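# Open narrow cabinet's top drawer fully, close others

## Task

Pull the top drawer of the narrow cabinet with three drawers out to its full extent and leave it open. At the end every other drawer in the room must be fully closed, no cabinet may be noticeably moved from its spot, and the robot must not fall or finish leaning, which counts as failure.

## Robot and tools

Robot: a Dexmate Vega mobile base on three wheels with two 7-joint arms, parallel-finger grippers, a head with a camera, and a torso that folds in a Z from three joints (hip, knee, waist). From above in its start posture it is 0.70 m long and 0.63 m wide (0.91 m with arms folded), and its front edge sits 0.35 m ahead of the base origin. Nothing prevents tipping, and a fallen robot stays down.

Frames: the base frame has its origin on the floor at the turning centre, 0.185 m behind the front axle, with x forward, y left and z up, in metres. chest, left_hand and right_hand are reported in it. A hand point lies between the fingers, 0.033 m short of the closed tips; fingers point along the hand's z, close along its y, and the back (with the wrist camera) faces -x. Reported hand positions get less accurate at long reach. The odometry frame is the base frame at the scene's start; base_odometry only counts wheel turns, so slip looks like travel. turned_by_wheels and turned_by_imu give the turn since the previous result in rad, left positive; the IMU also catches skids and pushes. base_tilt gives forward and right lean in degrees, with about 2 degrees of error.

Tool move: one action plus an optional cameras list. An action is base, joints, or both (with optional speeds and min_time_s), or else target by itself. An empty action just reports state and images. All motions begin together.
- base: an object with exactly one key, each an offset from where the base last measured itself. translate_m: metres straight ahead, forward positive, -2 to 2. strafe_m: metres sideways, left positive, -2 to 2 (heading may drift). rotate_rad: radians of turn in place, counter-clockwise positive, -3.2 to 3.2. On a change of direction the front wheels first swivel, taking about 0.5 s and up to 1.1 s.
- joints: an object mapping joint names to absolute angles in radians. Torso: torso_hip_rad 0 to 1.57, torso_knee_rad 0 to 3.141, torso_waist_rad -1.57 to 1.57 (chest forward lean = knee - hip - waist); named torso joints arrive together. Arm joints per side: shoulder_pitch, shoulder_yaw, upper_arm_roll, elbow, forearm_roll, wrist_pitch, wrist_yaw, gripper. Left shoulder_pitch positive lowers the arm; right shoulder_pitch negative lowers it. Left shoulder_yaw -0.423 to 1.523, right -1.523 to 0.423. Elbow -3.041 to 0.214 (0 straight, negative bends up). Wrist pitch ±1.366 (left positive tips down, right negative tips down). Wrist yaw left -1.348 to 1.087, right -1.087 to 1.348. Rolls and shoulder pitch ±3.041. Gripper 0 (closed) to 0.785 per finger. Head: head_pan_rad ±2.792 (left positive), head_tilt_rad ±1.483, head_camera_tilt_rad -1.483 to 1.378 (positive looks down). Keep head_tilt_rad at 0 or below and head_camera_tilt_rad within -1.1 to 0.9 when panning, or the head can hit the chest.
- target: an absolute pose for a single hand: side "left" or "right"; x, y, z in metres in the base frame (-3 to 3); pitch_deg -30 to 95 (90 fingers down, 0 level); heading_deg (0 forward, counter-clockwise positive) and optional roll_deg (default 0, positive clockwise seen from behind the hand), both -360 to 360; optional line_only true to demand a straight-line path. It is checked against the robot only, not the room, and the robot must be still. Result: reached (within 10 mm and 2 degrees), short with the error, or refused with a reason. After "short (part of ...)" resend the identical target.
- speeds: caps for this action only: translate_m and strafe_m 0.04 to 0.3 m/s, rotate_rad 0.1 to 0.6 rad/s.
- min_time_s: 0.1 to 8 s, a lower bound on each arm and head motion's duration.
- cameras: any of head_camera, left_wrist_camera, right_wrist_camera, or all; omitted means all, [] means none.
Unknown keys make a call invalid; out-of-range values get it refused, and a refusal or stop cancels later move, wait and finished_scene calls in the same reply.

Tool wait: seconds 0 to 10, plus optional cameras; the robot keeps its last commands. zoom_image: camera name and region [x0, y0, x1, y1] in pixels, at most 504 by 504, of that camera's latest image (head 896x560, wrists 672x420). finished_scene: the current scene number; it is final.

Result lines: move is done or the worst status. base_status, joint_status and the hand statuses report done, off_target (may still be pushing), contact_stop (arms only; the whole arm or torso group halts and holds), time_out, not_followed, or limit_stop_at_motor_heat. "joint command not followed" or "pose unreachable" means a self-collision check withheld an arm. on_its_own lists uncommanded behaviour. Torques come in joint_positions order; motor temperatures appear per arm.

Torso presets (hip, knee, waist): stand 0.469, 1.617, 1.048 (start); stand_high 0.78, 1.57, 0.44; lean_20 0.52, 1.05, 0.18; lean_45 0.52, 1.05, -0.26; low_lean_45 0, 0, -0.79. Arm fold, in key order: left 1, 0.5, -0.6, -2.5, 0, -0.9, 0; right -1, -0.5, 0.6, -2.5, 0, 0.9, 0. Fold the arms before going to low_lean_45.

Gripper gap is about 0.24 x angle - 0.002 m at the hand point; the fingers are soft, so the angle does not show a grip.

Cautions: the base keeps driving into furniture without stopping, so a time_out or a near-zero count means it is blocked; back off or turn in place to free the wheels. A forward-leaning chest can jam a front wheel. Never let the arms strike or squeeze each other. Contact torque at a joint's limit causes a 10 s torque fault; motors at 80 °C trigger a heat stop, so move arms away from obstacles after any stop and avoid long stretched holds. Pull drawers gently, avoid slamming them, and don't shove cabinets. The simulation keeps running while you think.

Each tool is called as a command line: name --argument value for each argument, lists and objects as JSON in quotes; but a table of rows of numbers goes row by row, as --pt "numbers of a row", without its own name.

## Session

move

Scene clock: 0.00 s.
Joint torques (N m): no reading
Motor temperatures (°C): left_arm=[31 31 31 26 40 35 41] | right_arm=[30 27 33 31 36 36 33]
base_odometry: x=+0.000 y=+0.000 heading=+0.000
turned_by_wheels: +0.000
turned_by_imu: +0.000
base_tilt: forward=+0.0 right=+0.8
base_status: not commanded
joint_positions: torso_hip_rad=+0.469 torso_knee_rad=+1.617 torso_waist_rad=+1.048 left_shoulder_pitch_rad=+2.217 left_shoulder_yaw_rad=-0.014 left_upper_arm_roll_rad=-0.004 left_elbow_rad=-1.080 left_forearm_roll_rad=+0.010 left_wrist_pitch_rad=-0.495 left_wrist_yaw_rad=-0.006 left_gripper_rad=+0.005 right_shoulder_pitch_rad=-2.194 right_shoulder_yaw_rad=-0.002 right_upper_arm_roll_rad=+0.006 right_elbow_rad=-1.112 right_forearm_roll_rad=+0.018 right_wrist_pitch_rad=+0.493 right_wrist_yaw_rad=-0.008 right_gripper_rad=+0.005 head_pan_rad=+0.000 head_tilt_rad=+0.000 head_camera_tilt_rad=+0.000
joint_status: not commanded
chest: x=-0.0111 y=+0.0000 z=+1.4155 quat_wxyz=(+0.999, +0.000, +0.050, +0.000) (m; base frame)
left_hand: x=+0.1723 y=+0.2218 z=+0.5939 quat_wxyz=(+0.402, -0.001, +0.916, -0.004) pitch_deg=+42.6 heading_deg=-0.5 roll_deg=-0.7 back=up (m; base frame)
right_hand: x=+0.2084 y=-0.2404 z=+0.6102 quat_wxyz=(+0.427, +0.011, +0.904, -0.007) pitch_deg=+39.4 heading_deg=-1.6 roll_deg=-0.3 back=up (m; base frame)
pictures: head_camera, left_wrist_camera, right_wrist_camera

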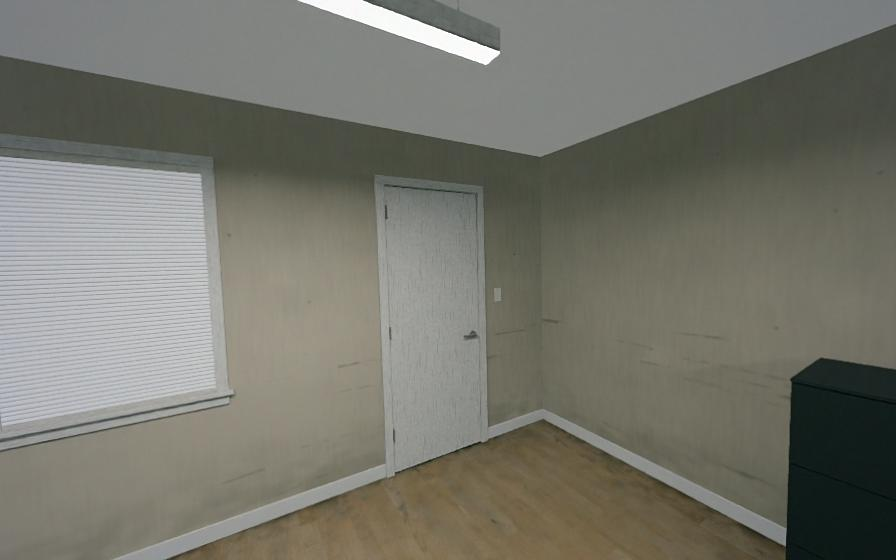

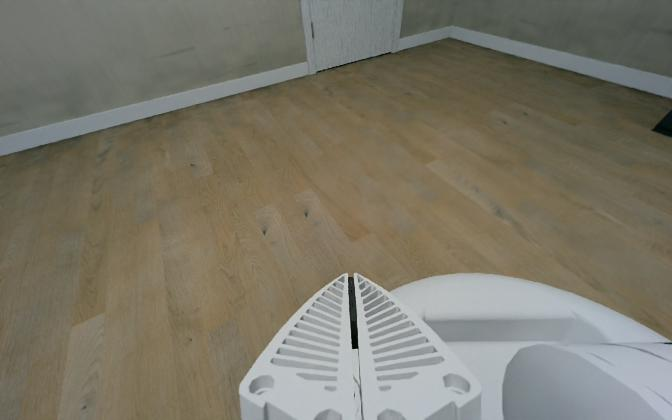

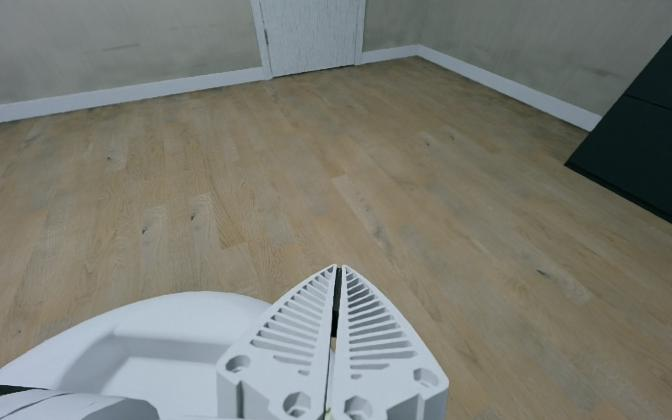

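move --joints '{"head_pan_rad": -1.4, "head_camera_tilt_rad": 0.4}' --cameras '["head_camera"]'

move --joints '{"head_pan_rad": -2.7, "head_camera_tilt_rad": 0.4}' --cameras '["head_camera"]'

move --joints '{"head_pan_rad": 1.5, "head_camera_tilt_rad": 0.4}' --cameras '["head_camera"]'

Scene clock: 1.87 s.
Joint torques (N m): left_arm=[6.18 0.16 -1.11 -3.55 0.36 -1.84 -0.17] | right_arm=[-3.56 -1.67 0.38 -2.57 0.09 3.17 -0.04]
Motor temperatures (°C): left_arm=[31 31 31 26 40 35 41] | right_arm=[30 27 33 31 36 36 33]
move: done
base_odometry: x=+0.000 y=+0.000 heading=+0.000
turned_by_wheels: +0.000
turned_by_imu: +0.000
base_tilt: forward=+0.1 right=+0.8
base_status: not commanded
joint_positions: torso_hip_rad=+0.469 torso_knee_rad=+1.617 torso_waist_rad=+1.048 left_shoulder_pitch_rad=+2.217 left_shoulder_yaw_rad=-0.014 left_upper_arm_roll_rad=-0.004 left_elbow_rad=-1.080 left_forearm_roll_rad=+0.010 left_wrist_pitch_rad=-0.495 left_wrist_yaw_rad=-0.006 left_gripper_rad=+0.005 right_shoulder_pitch_rad=-2.194 right_shoulder_yaw_rad=-0.002 right_upper_arm_roll_rad=+0.006 right_elbow_rad=-1.112 right_forearm_roll_rad=+0.018 right_wrist_pitch_rad=+0.493 right_wrist_yaw_rad=-0.008 right_gripper_rad=+0.005 head_pan_rad=-1.400 head_tilt_rad=+0.000 head_camera_tilt_rad=+0.400
joint_status: all done
chest: x=-0.0111 y=+0.0000 z=+1.4155 quat_wxyz=(+0.999, +0.000, +0.050, +0.000) (m; base frame)
left_hand: x=+0.1724 y=+0.2218 z=+0.5939 quat_wxyz=(+0.402, -0.001, +0.916, -0.004) pitch_deg=+42.6 heading_deg=-0.5 roll_deg=-0.7 back=up (m; base frame)
right_hand: x=+0.2084 y=-0.2404 z=+0.6102 quat_wxyz=(+0.427, +0.011, +0.904, -0.007) pitch_deg=+39.4 heading_deg=-1.6 roll_deg=-0.3 back=up (m; base frame)
pictures: head_camera

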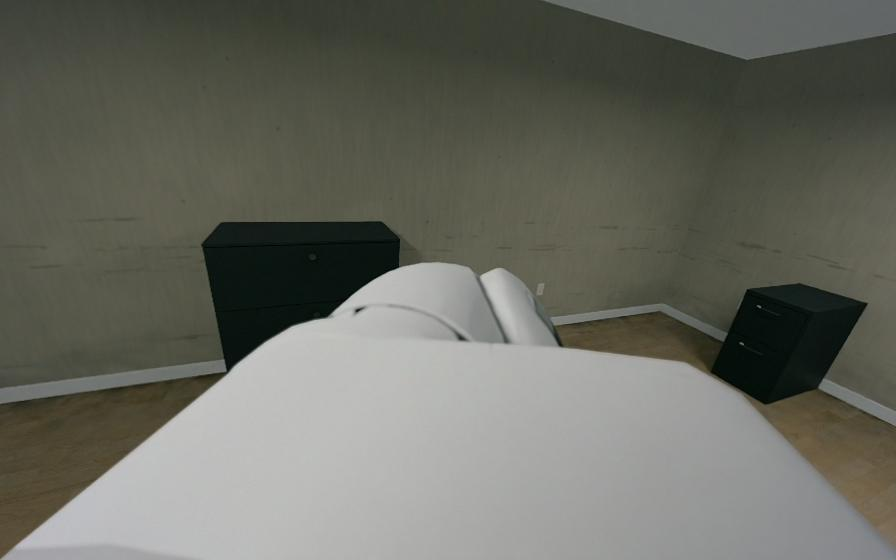

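Scene clock: 3.40 s.
Joint torques (N m): left_arm=[5.74 -0.31 -0.53 -2.2 -0.03 -2.1 -0.18] | right_arm=[-3.81 -1.71 0.31 -2.46 0.2 3.06 0.05]
Motor temperatures (°C): left_arm=[31 31 31 26 40 35 41] | right_arm=[30 27 33 31 36 37 33]
move: done
base_odometry: x=+0.000 y=+0.000 heading=+0.000
turned_by_wheels: +0.000
turned_by_imu: +0.000
base_tilt: forward=+0.0 right=+0.8
base_status: not commanded
joint_positions: torso_hip_rad=+0.469 torso_knee_rad=+1.617 torso_waist_rad=+1.048 left_shoulder_pitch_rad=+2.217 left_shoulder_yaw_rad=-0.014 left_upper_arm_roll_rad=-0.004 left_elbow_rad=-1.080 left_forearm_roll_rad=+0.010 left_wrist_pitch_rad=-0.495 left_wrist_yaw_rad=-0.006 left_gripper_rad=+0.005 right_shoulder_pitch_rad=-2.194 right_shoulder_yaw_rad=-0.002 right_upper_arm_roll_rad=+0.006 right_elbow_rad=-1.112 right_forearm_roll_rad=+0.018 right_wrist_pitch_rad=+0.493 right_wrist_yaw_rad=-0.008 right_gripper_rad=+0.005 head_pan_rad=-2.700 head_tilt_rad=+0.000 head_camera_tilt_rad=+0.400
joint_status: all done
chest: x=-0.0111 y=+0.0000 z=+1.4155 quat_wxyz=(+0.999, +0.000, +0.050, +0.000) (m; base frame)
left_hand: x=+0.1724 y=+0.2218 z=+0.5939 quat_wxyz=(+0.402, -0.001, +0.916, -0.004) pitch_deg=+42.6 heading_deg=-0.5 roll_deg=-0.7 back=up (m; base frame)
right_hand: x=+0.2084 y=-0.2404 z=+0.6102 quat_wxyz=(+0.427, +0.011, +0.904, -0.007) pitch_deg=+39.4 heading_deg=-1.6 roll_deg=-0.3 back=up (m; base frame)
pictures: head_camera

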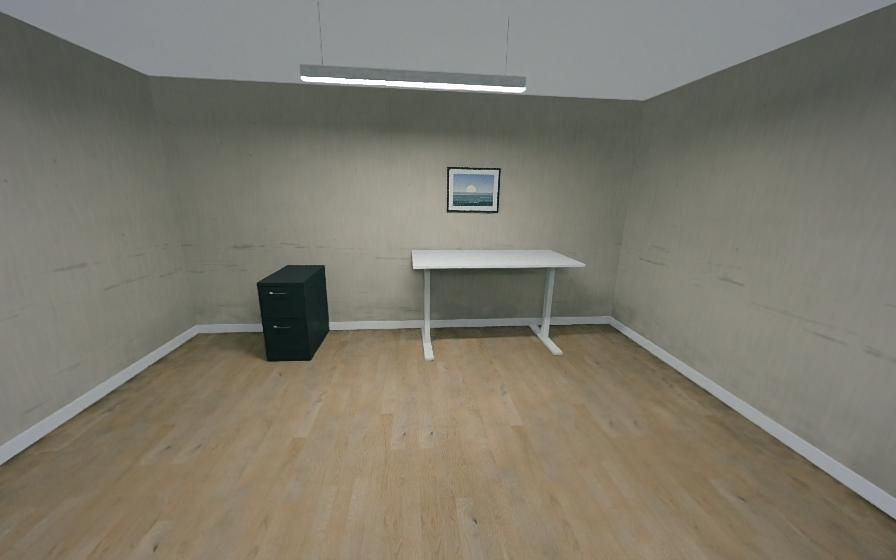

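Scene clock: 6.87 s.
Joint torques (N m): left_arm=[5.4 -0.02 -1.11 -2.75 0.09 -1.8 0.22] | right_arm=[-4.25 -2.42 0.46 -2.27 0.08 2.27 -0.02]
Motor temperatures (°C): left_arm=[31 31 31 26 40 35 41] | right_arm=[30 27 33 31 36 37 33]
move: done
base_odometry: x=+0.000 y=+0.000 heading=+0.000
turned_by_wheels: +0.000
turned_by_imu: +0.000
base_tilt: forward=+0.1 right=+0.8
base_status: not commanded
joint_positions: torso_hip_rad=+0.469 torso_knee_rad=+1.617 torso_waist_rad=+1.048 left_shoulder_pitch_rad=+2.217 left_shoulder_yaw_rad=-0.014 left_upper_arm_roll_rad=-0.004 left_elbow_rad=-1.080 left_forearm_roll_rad=+0.010 left_wrist_pitch_rad=-0.495 left_wrist_yaw_rad=-0.006 left_gripper_rad=+0.005 right_shoulder_pitch_rad=-2.194 right_shoulder_yaw_rad=-0.002 right_upper_arm_roll_rad=+0.006 right_elbow_rad=-1.112 right_forearm_roll_rad=+0.018 right_wrist_pitch_rad=+0.493 right_wrist_yaw_rad=-0.008 right_gripper_rad=+0.005 head_pan_rad=+1.500 head_tilt_rad=+0.000 head_camera_tilt_rad=+0.400
joint_status: all done
chest: x=-0.0111 y=+0.0000 z=+1.4155 quat_wxyz=(+0.999, +0.000, +0.050, +0.000) (m; base frame)
left_hand: x=+0.1724 y=+0.2218 z=+0.5939 quat_wxyz=(+0.402, -0.001, +0.916, -0.004) pitch_deg=+42.6 heading_deg=-0.5 roll_deg=-0.7 back=up (m; base frame)
right_hand: x=+0.2084 y=-0.2404 z=+0.6102 quat_wxyz=(+0.427, +0.011, +0.904, -0.007) pitch_deg=+39.4 heading_deg=-1.6 roll_deg=-0.3 back=up (m; base frame)
pictures: head_camera

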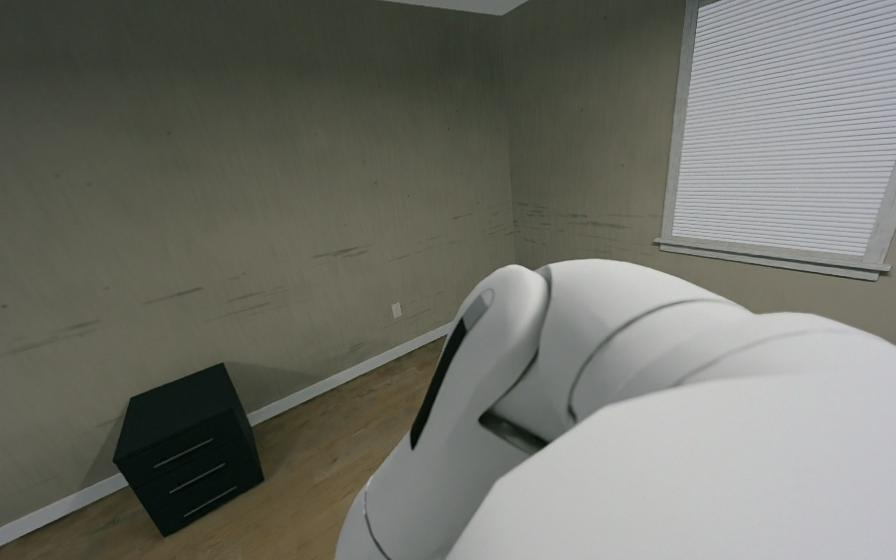

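move --base '{"rotate_rad": 2.1}' --joints '{"head_pan_rad": 0, "head_camera_tilt_rad": 0.5}'

Scene clock: 12.17 s.
Joint torques (N m): left_arm=[5.17 -1.5 -0.65 -3.02 0.17 -2.05 -0.43] | right_arm=[-3.7 -0.19 0.13 -2.81 0.24 2.2 0]
Motor temperatures (°C): left_arm=[31 31 31 26 40 35 41] | right_arm=[30 27 33 31 36 37 33]
move: done
base_odometry: x=+0.003 y=-0.001 heading=+2.106
turned_by_wheels: +2.106
turned_by_imu: +2.095
base_tilt: forward=+0.0 right=+0.8
base_status: done
joint_positions: torso_hip_rad=+0.469 torso_knee_rad=+1.617 torso_waist_rad=+1.048 left_shoulder_pitch_rad=+2.217 left_shoulder_yaw_rad=-0.014 left_upper_arm_roll_rad=-0.004 left_elbow_rad=-1.080 left_forearm_roll_rad=+0.010 left_wrist_pitch_rad=-0.495 left_wrist_yaw_rad=-0.006 left_gripper_rad=+0.005 right_shoulder_pitch_rad=-2.194 right_shoulder_yaw_rad=-0.002 right_upper_arm_roll_rad=+0.006 right_elbow_rad=-1.112 right_forearm_roll_rad=+0.018 right_wrist_pitch_rad=+0.493 right_wrist_yaw_rad=-0.008 right_gripper_rad=+0.005 head_pan_rad=+0.000 head_tilt_rad=+0.000 head_camera_tilt_rad=+0.500
joint_status: all done
chest: x=-0.0111 y=+0.0000 z=+1.4155 quat_wxyz=(+0.999, +0.000, +0.050, +0.000) (m; base frame)
left_hand: x=+0.1724 y=+0.2218 z=+0.5939 quat_wxyz=(+0.402, -0.001, +0.916, -0.004) pitch_deg=+42.6 heading_deg=-0.5 roll_deg=-0.7 back=up (m; base frame)
right_hand: x=+0.2084 y=-0.2404 z=+0.6102 quat_wxyz=(+0.427, +0.011, +0.904, -0.007) pitch_deg=+39.4 heading_deg=-1.6 roll_deg=-0.3 back=up (m; base frame)
pictures: head_camera, left_wrist_camera, right_wrist_camera

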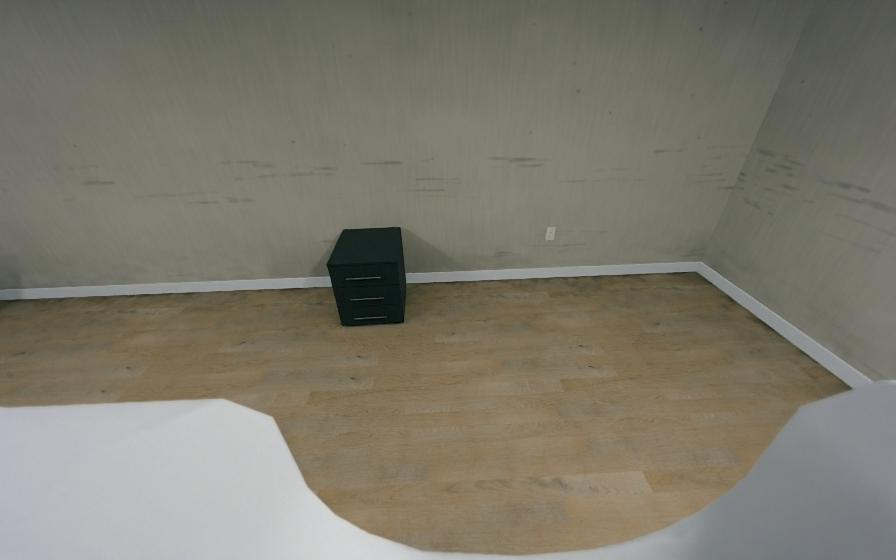

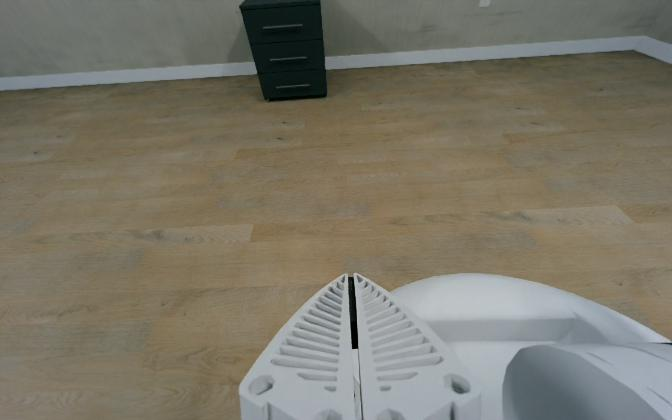

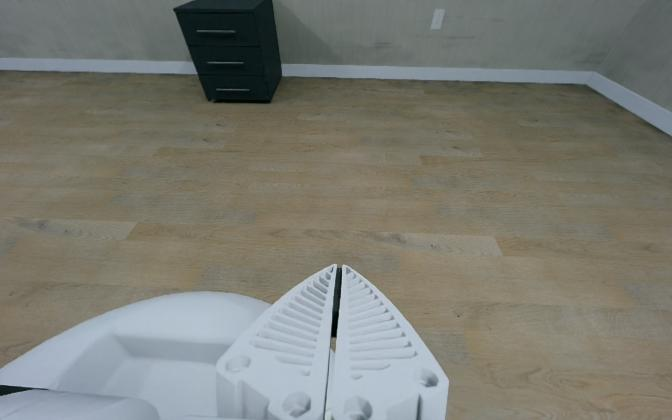

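move --base '{"rotate_rad": 0.07}' --cameras '[]'

move --base '{"strafe_m": 0.3}' --cameras '[]'

move --base '{"translate_m": 0.8}' --joints '{"head_camera_tilt_rad": 0.8, "left_gripper_rad": 0.5}'

move --target '{"side": "left", "x": 0.55, "y": 0.22, "z": 0.6, "pitch_deg": 20, "heading_deg": 0, "roll_deg": 90}'

Scene clock: 13.80 s.
Joint torques (N m): left_arm=[5.64 -0.73 -1.13 -3.74 0.06 -2.07 -0.05] | right_arm=[-3.55 -1.11 0.39 -2.81 0.2 3.02 -0.19]
Motor temperatures (°C): left_arm=[31 31 31 26 40 35 41] | right_arm=[30 27 33 31 36 37 33]
move: done
base_odometry: x=+0.003 y=-0.001 heading=+2.176
turned_by_wheels: +0.070
turned_by_imu: +0.069
base_tilt: forward=+0.1 right=+0.8
base_status: done
joint_positions: torso_hip_rad=+0.469 torso_knee_rad=+1.617 torso_waist_rad=+1.048 left_shoulder_pitch_rad=+2.217 left_shoulder_yaw_rad=-0.014 left_upper_arm_roll_rad=-0.004 left_elbow_rad=-1.080 left_forearm_roll_rad=+0.010 left_wrist_pitch_rad=-0.495 left_wrist_yaw_rad=-0.006 left_gripper_rad=+0.005 right_shoulder_pitch_rad=-2.194 right_shoulder_yaw_rad=-0.002 right_upper_arm_roll_rad=+0.006 right_elbow_rad=-1.112 right_forearm_roll_rad=+0.018 right_wrist_pitch_rad=+0.493 right_wrist_yaw_rad=-0.008 right_gripper_rad=+0.005 head_pan_rad=+0.000 head_tilt_rad=+0.000 head_camera_tilt_rad=+0.500
joint_status: not commanded
chest: x=-0.0111 y=+0.0000 z=+1.4155 quat_wxyz=(+0.999, +0.000, +0.050, +0.000) (m; base frame)
left_hand: x=+0.1724 y=+0.2218 z=+0.5939 quat_wxyz=(+0.402, -0.001, +0.916, -0.004) pitch_deg=+42.6 heading_deg=-0.5 roll_deg=-0.7 back=up (m; base frame)
right_hand: x=+0.2084 y=-0.2404 z=+0.6102 quat_wxyz=(+0.427, +0.011, +0.904, -0.007) pitch_deg=+39.4 heading_deg=-1.6 roll_deg=-0.3 back=up (m; base frame)
pictures: none
No camera images: "cameras" was empty.

Scene clock: 17.23 s.
Joint torques (N m): left_arm=[5.5 -1.18 -0.42 -2.23 -0.04 -2.5 0.09] | right_arm=[-3.46 -1.37 0.88 -1.91 0.1 2.37 -0.16]
Motor temperatures (°C): left_arm=[31 31 31 26 40 35 41] | right_arm=[30 27 33 31 36 37 33]
move: done
base_odometry: x=-0.242 y=-0.172 heading=+2.184
turned_by_wheels: +0.007
turned_by_imu: +0.003
base_tilt: forward=+0.0 right=+0.7
base_status: done
joint_positions: torso_hip_rad=+0.469 torso_knee_rad=+1.617 torso_waist_rad=+1.048 left_shoulder_pitch_rad=+2.217 left_shoulder_yaw_rad=-0.014 left_upper_arm_roll_rad=-0.004 left_elbow_rad=-1.080 left_forearm_roll_rad=+0.010 left_wrist_pitch_rad=-0.495 left_wrist_yaw_rad=-0.006 left_gripper_rad=+0.005 right_shoulder_pitch_rad=-2.194 right_shoulder_yaw_rad=-0.002 right_upper_arm_roll_rad=+0.006 right_elbow_rad=-1.112 right_forearm_roll_rad=+0.018 right_wrist_pitch_rad=+0.493 right_wrist_yaw_rad=-0.008 right_gripper_rad=+0.005 head_pan_rad=+0.000 head_tilt_rad=+0.000 head_camera_tilt_rad=+0.500
joint_status: not commanded
chest: x=-0.0111 y=+0.0000 z=+1.4155 quat_wxyz=(+0.999, +0.000, +0.050, +0.000) (m; base frame)
left_hand: x=+0.1724 y=+0.2218 z=+0.5939 quat_wxyz=(+0.402, -0.001, +0.915, -0.004) pitch_deg=+42.6 heading_deg=-0.5 roll_deg=-0.7 back=up (m; base frame)
right_hand: x=+0.2084 y=-0.2404 z=+0.6102 quat_wxyz=(+0.427, +0.011, +0.904, -0.007) pitch_deg=+39.4 heading_deg=-1.6 roll_deg=-0.3 back=up (m; base frame)
pictures: none
No camera images: "cameras" was empty.

Scene clock: 22.07 s.
Joint torques (N m): left_arm=[5.19 0.15 -0.81 -1.29 -0.07 -1.86 -0.05] | right_arm=[-3.76 -1.47 0.33 -2.35 0.16 2.53 -0.02]
Motor temperatures (°C): left_arm=[31 31 31 26 40 35 41] | right_arm=[30 27 33 31 36 37 33]
move: done
base_odometry: x=-0.702 y=+0.482 heading=+2.183
turned_by_wheels: -0.001
turned_by_imu: -0.003
base_tilt: forward=+0.0 right=+0.8
base_status: done
joint_positions: torso_hip_rad=+0.469 torso_knee_rad=+1.617 torso_waist_rad=+1.048 left_shoulder_pitch_rad=+2.217 left_shoulder_yaw_rad=-0.014 left_upper_arm_roll_rad=-0.004 left_elbow_rad=-1.080 left_forearm_roll_rad=+0.010 left_wrist_pitch_rad=-0.495 left_wrist_yaw_rad=-0.006 left_gripper_rad=+0.500 right_shoulder_pitch_rad=-2.194 right_shoulder_yaw_rad=-0.002 right_upper_arm_roll_rad=+0.006 right_elbow_rad=-1.112 right_forearm_roll_rad=+0.018 right_wrist_pitch_rad=+0.493 right_wrist_yaw_rad=-0.008 right_gripper_rad=+0.005 head_pan_rad=+0.000 head_tilt_rad=+0.000 head_camera_tilt_rad=+0.800
joint_status: all done
chest: x=-0.0111 y=+0.0000 z=+1.4155 quat_wxyz=(+0.999, +0.000, +0.050, +0.000) (m; base frame)
left_hand: x=+0.1724 y=+0.2218 z=+0.5939 quat_wxyz=(+0.402, -0.001, +0.916, -0.004) pitch_deg=+42.6 heading_deg=-0.5 roll_deg=-0.7 back=up (m; base frame)
right_hand: x=+0.2085 y=-0.2404 z=+0.6101 quat_wxyz=(+0.427, +0.011, +0.904, -0.007) pitch_deg=+39.4 heading_deg=-1.6 roll_deg=-0.3 back=up (m; base frame)
pictures: head_camera, left_wrist_camera, right_wrist_camera

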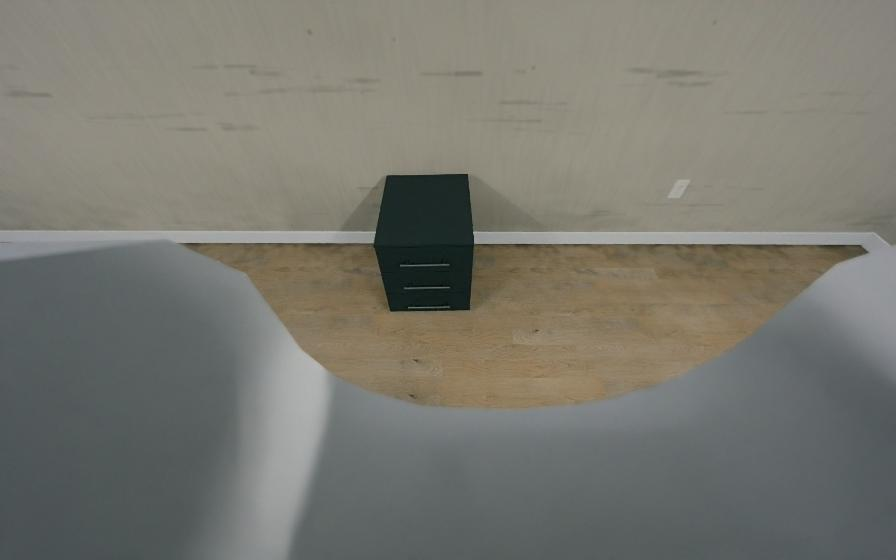

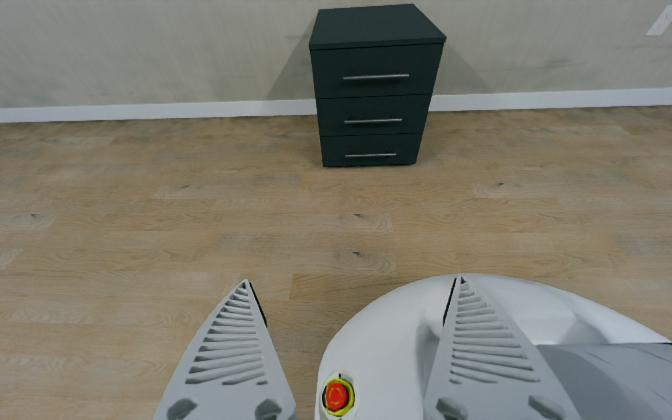

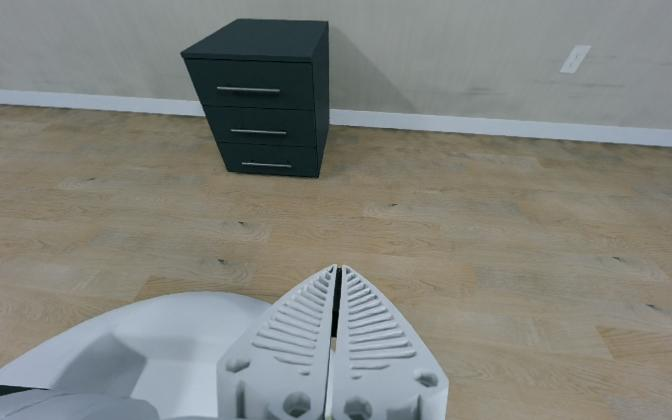

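Scene clock: 22.37 s.
Joint torques (N m): left_arm=[5.57 -0.5 -1.3 -1.04 0.09 -1.54 -0.04] | right_arm=[-3.77 -1.83 0.28 -2.38 0.09 2.61 -0.04]
Motor temperatures (°C): left_arm=[31 31 31 26 40 35 41] | right_arm=[30 27 33 31 36 37 33]
move: refused
base_odometry: x=-0.702 y=+0.482 heading=+2.183
turned_by_wheels: +0.000
turned_by_imu: +0.000
base_tilt: forward=+0.0 right=+0.7
base_status: not commanded
joint_positions: torso_hip_rad=+0.469 torso_knee_rad=+1.617 torso_waist_rad=+1.048 left_shoulder_pitch_rad=+2.217 left_shoulder_yaw_rad=-0.014 left_upper_arm_roll_rad=-0.004 left_elbow_rad=-1.080 left_forearm_roll_rad=+0.010 left_wrist_pitch_rad=-0.495 left_wrist_yaw_rad=-0.006 left_gripper_rad=+0.500 right_shoulder_pitch_rad=-2.194 right_shoulder_yaw_rad=-0.002 right_upper_arm_roll_rad=+0.006 right_elbow_rad=-1.112 right_forearm_roll_rad=+0.018 right_wrist_pitch_rad=+0.493 right_wrist_yaw_rad=-0.008 right_gripper_rad=+0.005 head_pan_rad=+0.000 head_tilt_rad=+0.000 head_camera_tilt_rad=+0.800
joint_status: not commanded
chest: x=-0.0111 y=+0.0000 z=+1.4155 quat_wxyz=(+0.999, +0.000, +0.050, +0.000) (m; base frame)
left_hand: x=+0.1724 y=+0.2218 z=+0.5939 quat_wxyz=(+0.402, -0.001, +0.916, -0.004) pitch_deg=+42.6 heading_deg=-0.5 roll_deg=-0.7 back=up (m; base frame)
left_hand_status: refused: the arm stands too near the robot already: the left finger into the torso, as the model's coarse spheres have them (needs 2.0 cm clear). Nothing moved. Move it clear with "joints".
right_hand: x=+0.2085 y=-0.2404 z=+0.6101 quat_wxyz=(+0.427, +0.011, +0.904, -0.007) pitch_deg=+39.4 heading_deg=-1.6 roll_deg=-0.3 back=up (m; base frame)
pictures: head_camera, left_wrist_camera, right_wrist_camera

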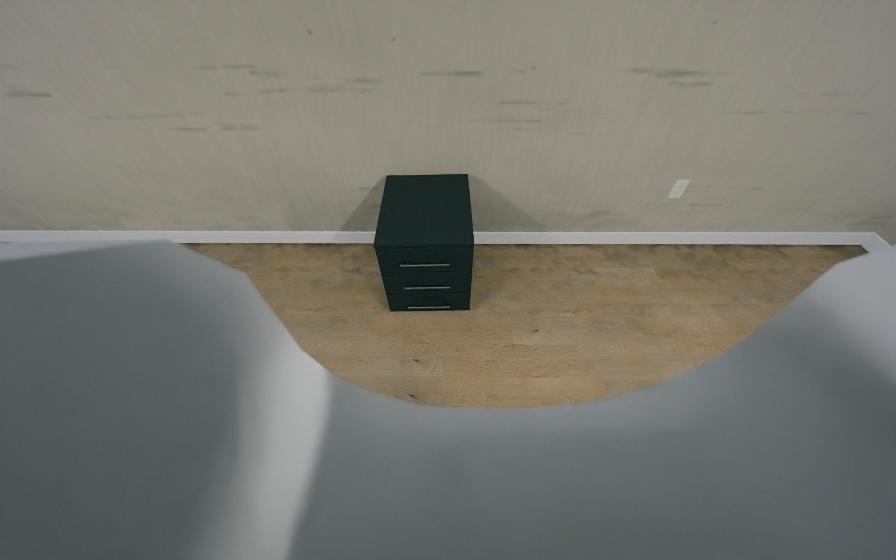

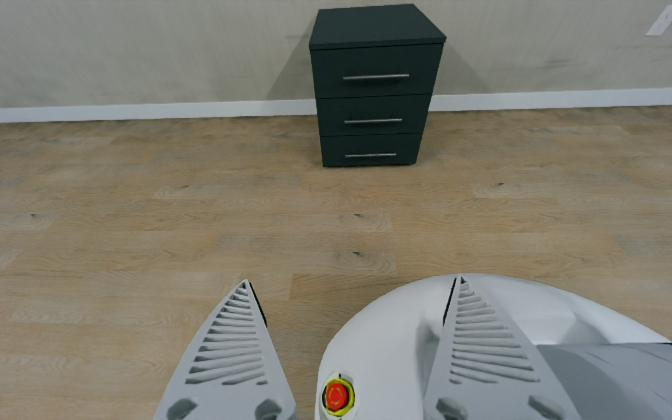

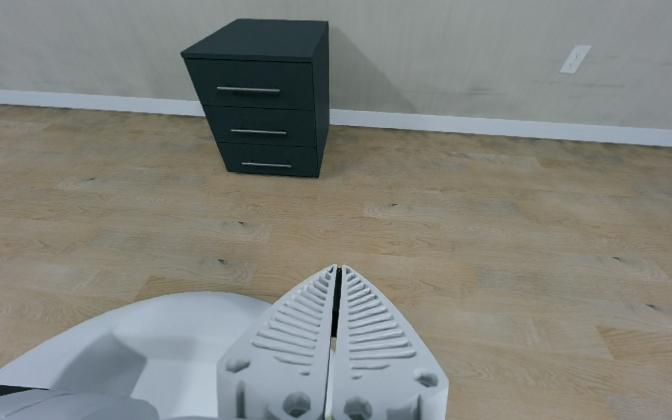

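move --joints '{"left_gripper_rad": 0.0, "left_shoulder_yaw_rad": 0.15}' --cameras '[]'

move --target '{"side": "left", "x": 0.6, "y": 0.2, "z": 0.55, "pitch_deg": 30, "heading_deg": 0, "roll_deg": 90}' --cameras '[]'

Scene clock: 24.83 s.
Joint torques (N m): left_arm=[4.72 3.74 -2.3 -1.74 -0.31 -1.88 -0.03] | right_arm=[-3.18 -0.83 0.52 -2.08 0.16 2.69 0]
Motor temperatures (°C): left_arm=[31 31 31 26 40 35 41] | right_arm=[30 27 33 31 36 37 33]
move: done
base_odometry: x=-0.702 y=+0.482 heading=+2.183
turned_by_wheels: +0.000
turned_by_imu: +0.000
base_tilt: forward=+0.0 right=+0.8
base_status: not commanded
joint_positions: torso_hip_rad=+0.469 torso_knee_rad=+1.617 torso_waist_rad=+1.048 left_shoulder_pitch_rad=+2.217 left_shoulder_yaw_rad=+0.146 left_upper_arm_roll_rad=-0.004 left_elbow_rad=-1.080 left_forearm_roll_rad=+0.010 left_wrist_pitch_rad=-0.495 left_wrist_yaw_rad=-0.006 left_gripper_rad=+0.000 right_shoulder_pitch_rad=-2.194 right_shoulder_yaw_rad=-0.002 right_upper_arm_roll_rad=+0.006 right_elbow_rad=-1.112 right_forearm_roll_rad=+0.018 right_wrist_pitch_rad=+0.493 right_wrist_yaw_rad=-0.008 right_gripper_rad=+0.005 head_pan_rad=+0.000 head_tilt_rad=+0.000 head_camera_tilt_rad=+0.800
joint_status: all done
chest: x=-0.0111 y=+0.0000 z=+1.4155 quat_wxyz=(+0.999, +0.000, +0.050, +0.000) (m; base frame)
left_hand: x=+0.1753 y=+0.2919 z=+0.5971 quat_wxyz=(+0.401, +0.072, +0.913, +0.028) pitch_deg=+42.6 heading_deg=-0.5 roll_deg=+8.5 back=up (m; base frame)
right_hand: x=+0.2085 y=-0.2404 z=+0.6101 quat_wxyz=(+0.427, +0.011, +0.904, -0.007) pitch_deg=+39.4 heading_deg=-1.6 roll_deg=-0.3 back=up (m; base frame)
pictures: none
No camera images: "cameras" was empty.

Scene clock: 25.13 s.
Joint torques (N m): left_arm=[6.81 3.07 -2.65 -3.18 -0.04 -1.4 -0.01] | right_arm=[-4.34 -1.15 0.19 -1.83 0.16 2.59 -0.26]
Motor temperatures (°C): left_arm=[31 31 31 26 40 35 41] | right_arm=[30 27 33 31 36 37 33]
move: refused
base_odometry: x=-0.702 y=+0.482 heading=+2.183
turned_by_wheels: +0.000
turned_by_imu: +0.000
base_tilt: forward=+0.1 right=+0.8
base_status: not commanded
joint_positions: torso_hip_rad=+0.469 torso_knee_rad=+1.617 torso_waist_rad=+1.048 left_shoulder_pitch_rad=+2.217 left_shoulder_yaw_rad=+0.148 left_upper_arm_roll_rad=-0.004 left_elbow_rad=-1.080 left_forearm_roll_rad=+0.010 left_wrist_pitch_rad=-0.495 left_wrist_yaw_rad=-0.006 left_gripper_rad=+0.000 right_shoulder_pitch_rad=-2.194 right_shoulder_yaw_rad=-0.002 right_upper_arm_roll_rad=+0.006 right_elbow_rad=-1.112 right_forearm_roll_rad=+0.018 right_wrist_pitch_rad=+0.493 right_wrist_yaw_rad=-0.008 right_gripper_rad=+0.005 head_pan_rad=+0.000 head_tilt_rad=+0.000 head_camera_tilt_rad=+0.800
joint_status: not commanded
chest: x=-0.0111 y=+0.0000 z=+1.4155 quat_wxyz=(+0.999, +0.000, +0.050, +0.000) (m; base frame)
left_hand: x=+0.1754 y=+0.2928 z=+0.5972 quat_wxyz=(+0.401, +0.073, +0.913, +0.028) pitch_deg=+42.6 heading_deg=-0.5 roll_deg=+8.6 back=up (m; base frame)
left_hand_status: refused: no posture of the arm gets there (out of reach): the closest leaves the hand 9.5 cm and 1 deg from the pose. Nothing moved.
right_hand: x=+0.2085 y=-0.2404 z=+0.6101 quat_wxyz=(+0.427, +0.011, +0.904, -0.007) pitch_deg=+39.4 heading_deg=-1.6 roll_deg=-0.3 back=up (m; base frame)
pictures: none
No camera images: "cameras" was empty.

move --joints '{"left_shoulder_pitch_rad": 1.5, "right_shoulder_pitch_rad": -1.9, "torso_hip_rad": 0.5, "torso_knee_rad": 1.35, "torso_waist_rad": 0.45, "left_gripper_rad": 0.4}'

move --target '{"side": "left", "x": 0.65, "y": 0.2, "z": 0.6, "pitch_deg": 20, "heading_deg": 0, "roll_deg": 90}'

Scene clock: 29.37 s.
Joint torques (N m): left_arm=[-11.22 6.03 -2.16 -5.08 -0.23 -2.47 0.02] | right_arm=[4.57 -0.03 0.18 -2.13 0.12 2.97 -0.13]
Motor temperatures (°C): left_arm=[31 31 31 26 40 35 41] | right_arm=[30 27 33 31 36 37 33]
move: done
base_odometry: x=-0.702 y=+0.482 heading=+2.183
turned_by_wheels: +0.000
turned_by_imu: +0.000
base_tilt: forward=+0.0 right=+0.8
base_status: not commanded
joint_positions: torso_hip_rad=+0.500 torso_knee_rad=+1.350 torso_waist_rad=+0.450 left_shoulder_pitch_rad=+1.504 left_shoulder_yaw_rad=+0.150 left_upper_arm_roll_rad=-0.004 left_elbow_rad=-1.080 left_forearm_roll_rad=+0.010 left_wrist_pitch_rad=-0.495 left_wrist_yaw_rad=-0.006 left_gripper_rad=+0.400 right_shoulder_pitch_rad=-1.901 right_shoulder_yaw_rad=-0.002 right_upper_arm_roll_rad=+0.006 right_elbow_rad=-1.112 right_forearm_roll_rad=+0.018 right_wrist_pitch_rad=+0.493 right_wrist_yaw_rad=-0.008 right_gripper_rad=+0.005 head_pan_rad=+0.000 head_tilt_rad=+0.000 head_camera_tilt_rad=+0.800
joint_status: all done
chest: x=-0.0030 y=+0.0000 z=+1.3683 quat_wxyz=(+0.980, +0.000, +0.199, +0.000) (m; base frame)
left_hand: x=+0.4963 y=+0.2936 z=+0.6939 quat_wxyz=(+0.579, +0.067, +0.811, +0.043) pitch_deg=+18.9 heading_deg=-0.4 roll_deg=+9.0 back=up (m; base frame)
right_hand: x=+0.2110 y=-0.2404 z=+0.5615 quat_wxyz=(+0.424, +0.011, +0.906, -0.007) pitch_deg=+39.8 heading_deg=-1.7 roll_deg=-0.3 back=up (m; base frame)
pictures: head_camera, left_wrist_camera, right_wrist_camera

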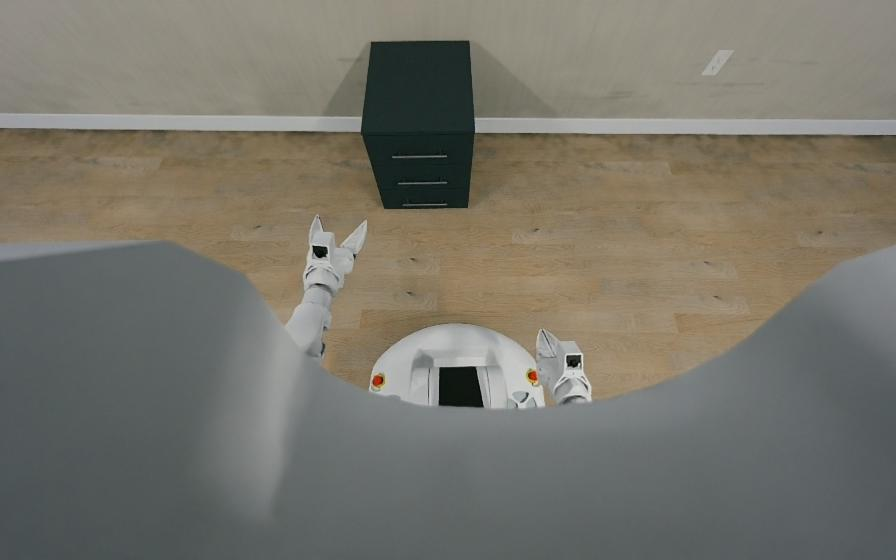

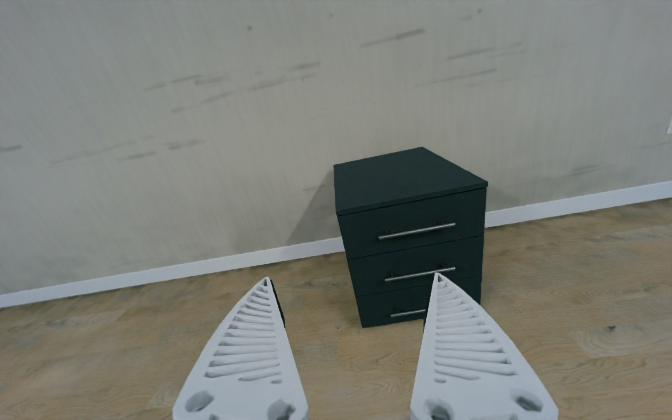

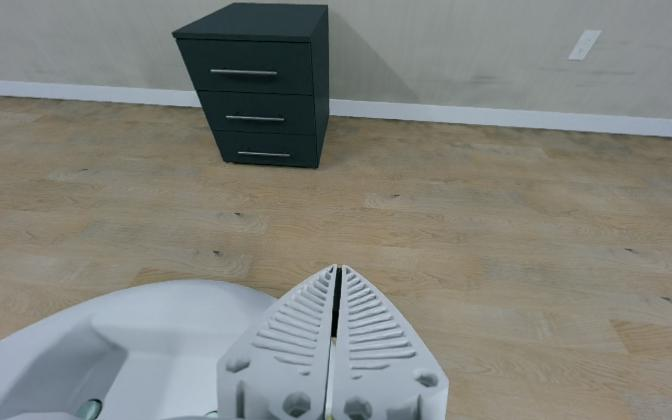

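Scene clock: 29.67 s.
Joint torques (N m): left_arm=[-11.41 3.92 -2.31 -5.2 -0.12 -3.15 0.06] | right_arm=[6.02 -0.14 0.31 -2.65 0.08 2.95 -0.13]
Motor temperatures (°C): left_arm=[31 31 31 26 40 35 41] | right_arm=[30 27 33 31 36 37 33]
move: refused
base_odometry: x=-0.702 y=+0.482 heading=+2.183
turned_by_wheels: +0.000
turned_by_imu: +0.000
base_tilt: forward=+0.0 right=+0.8
base_status: not commanded
joint_positions: torso_hip_rad=+0.500 torso_knee_rad=+1.350 torso_waist_rad=+0.450 left_shoulder_pitch_rad=+1.502 left_shoulder_yaw_rad=+0.150 left_upper_arm_roll_rad=-0.004 left_elbow_rad=-1.080 left_forearm_roll_rad=+0.010 left_wrist_pitch_rad=-0.495 left_wrist_yaw_rad=-0.006 left_gripper_rad=+0.400 right_shoulder_pitch_rad=-1.900 right_shoulder_yaw_rad=-0.002 right_upper_arm_roll_rad=+0.006 right_elbow_rad=-1.112 right_forearm_roll_rad=+0.018 right_wrist_pitch_rad=+0.493 right_wrist_yaw_rad=-0.008 right_gripper_rad=+0.005 head_pan_rad=+0.000 head_tilt_rad=+0.000 head_camera_tilt_rad=+0.800
joint_status: not commanded
chest: x=-0.0030 y=+0.0000 z=+1.3683 quat_wxyz=(+0.980, +0.000, +0.199, +0.000) (m; base frame)
left_hand: x=+0.4977 y=+0.2936 z=+0.6949 quat_wxyz=(+0.580, +0.066, +0.811, +0.043) pitch_deg=+18.8 heading_deg=-0.4 roll_deg=+9.0 back=up (m; base frame)
left_hand_status: refused: no posture of the arm gets there (out of reach): the closest leaves the hand 6.4 cm and 1 deg from the pose. Nothing moved.
right_hand: x=+0.2110 y=-0.2404 z=+0.5615 quat_wxyz=(+0.424, +0.011, +0.906, -0.007) pitch_deg=+39.8 heading_deg=-1.7 roll_deg=-0.3 back=up (m; base frame)
pictures: head_camera, left_wrist_camera, right_wrist_camera

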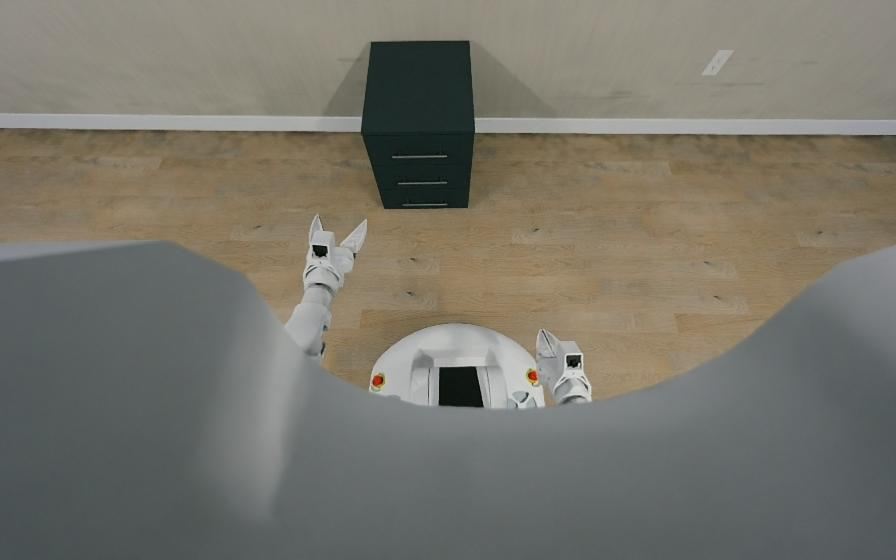

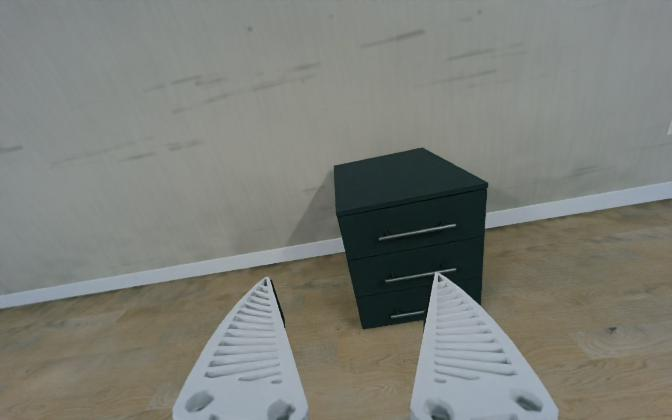

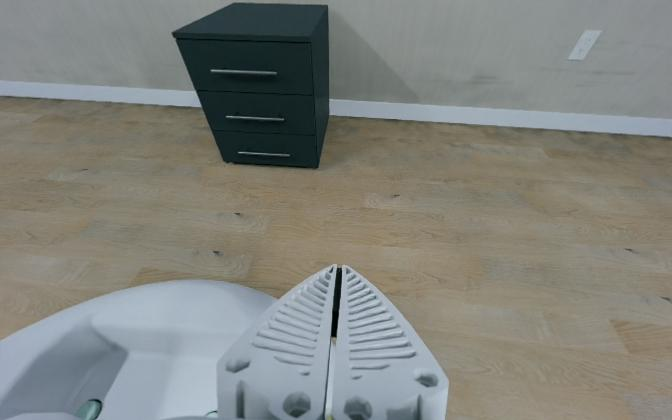

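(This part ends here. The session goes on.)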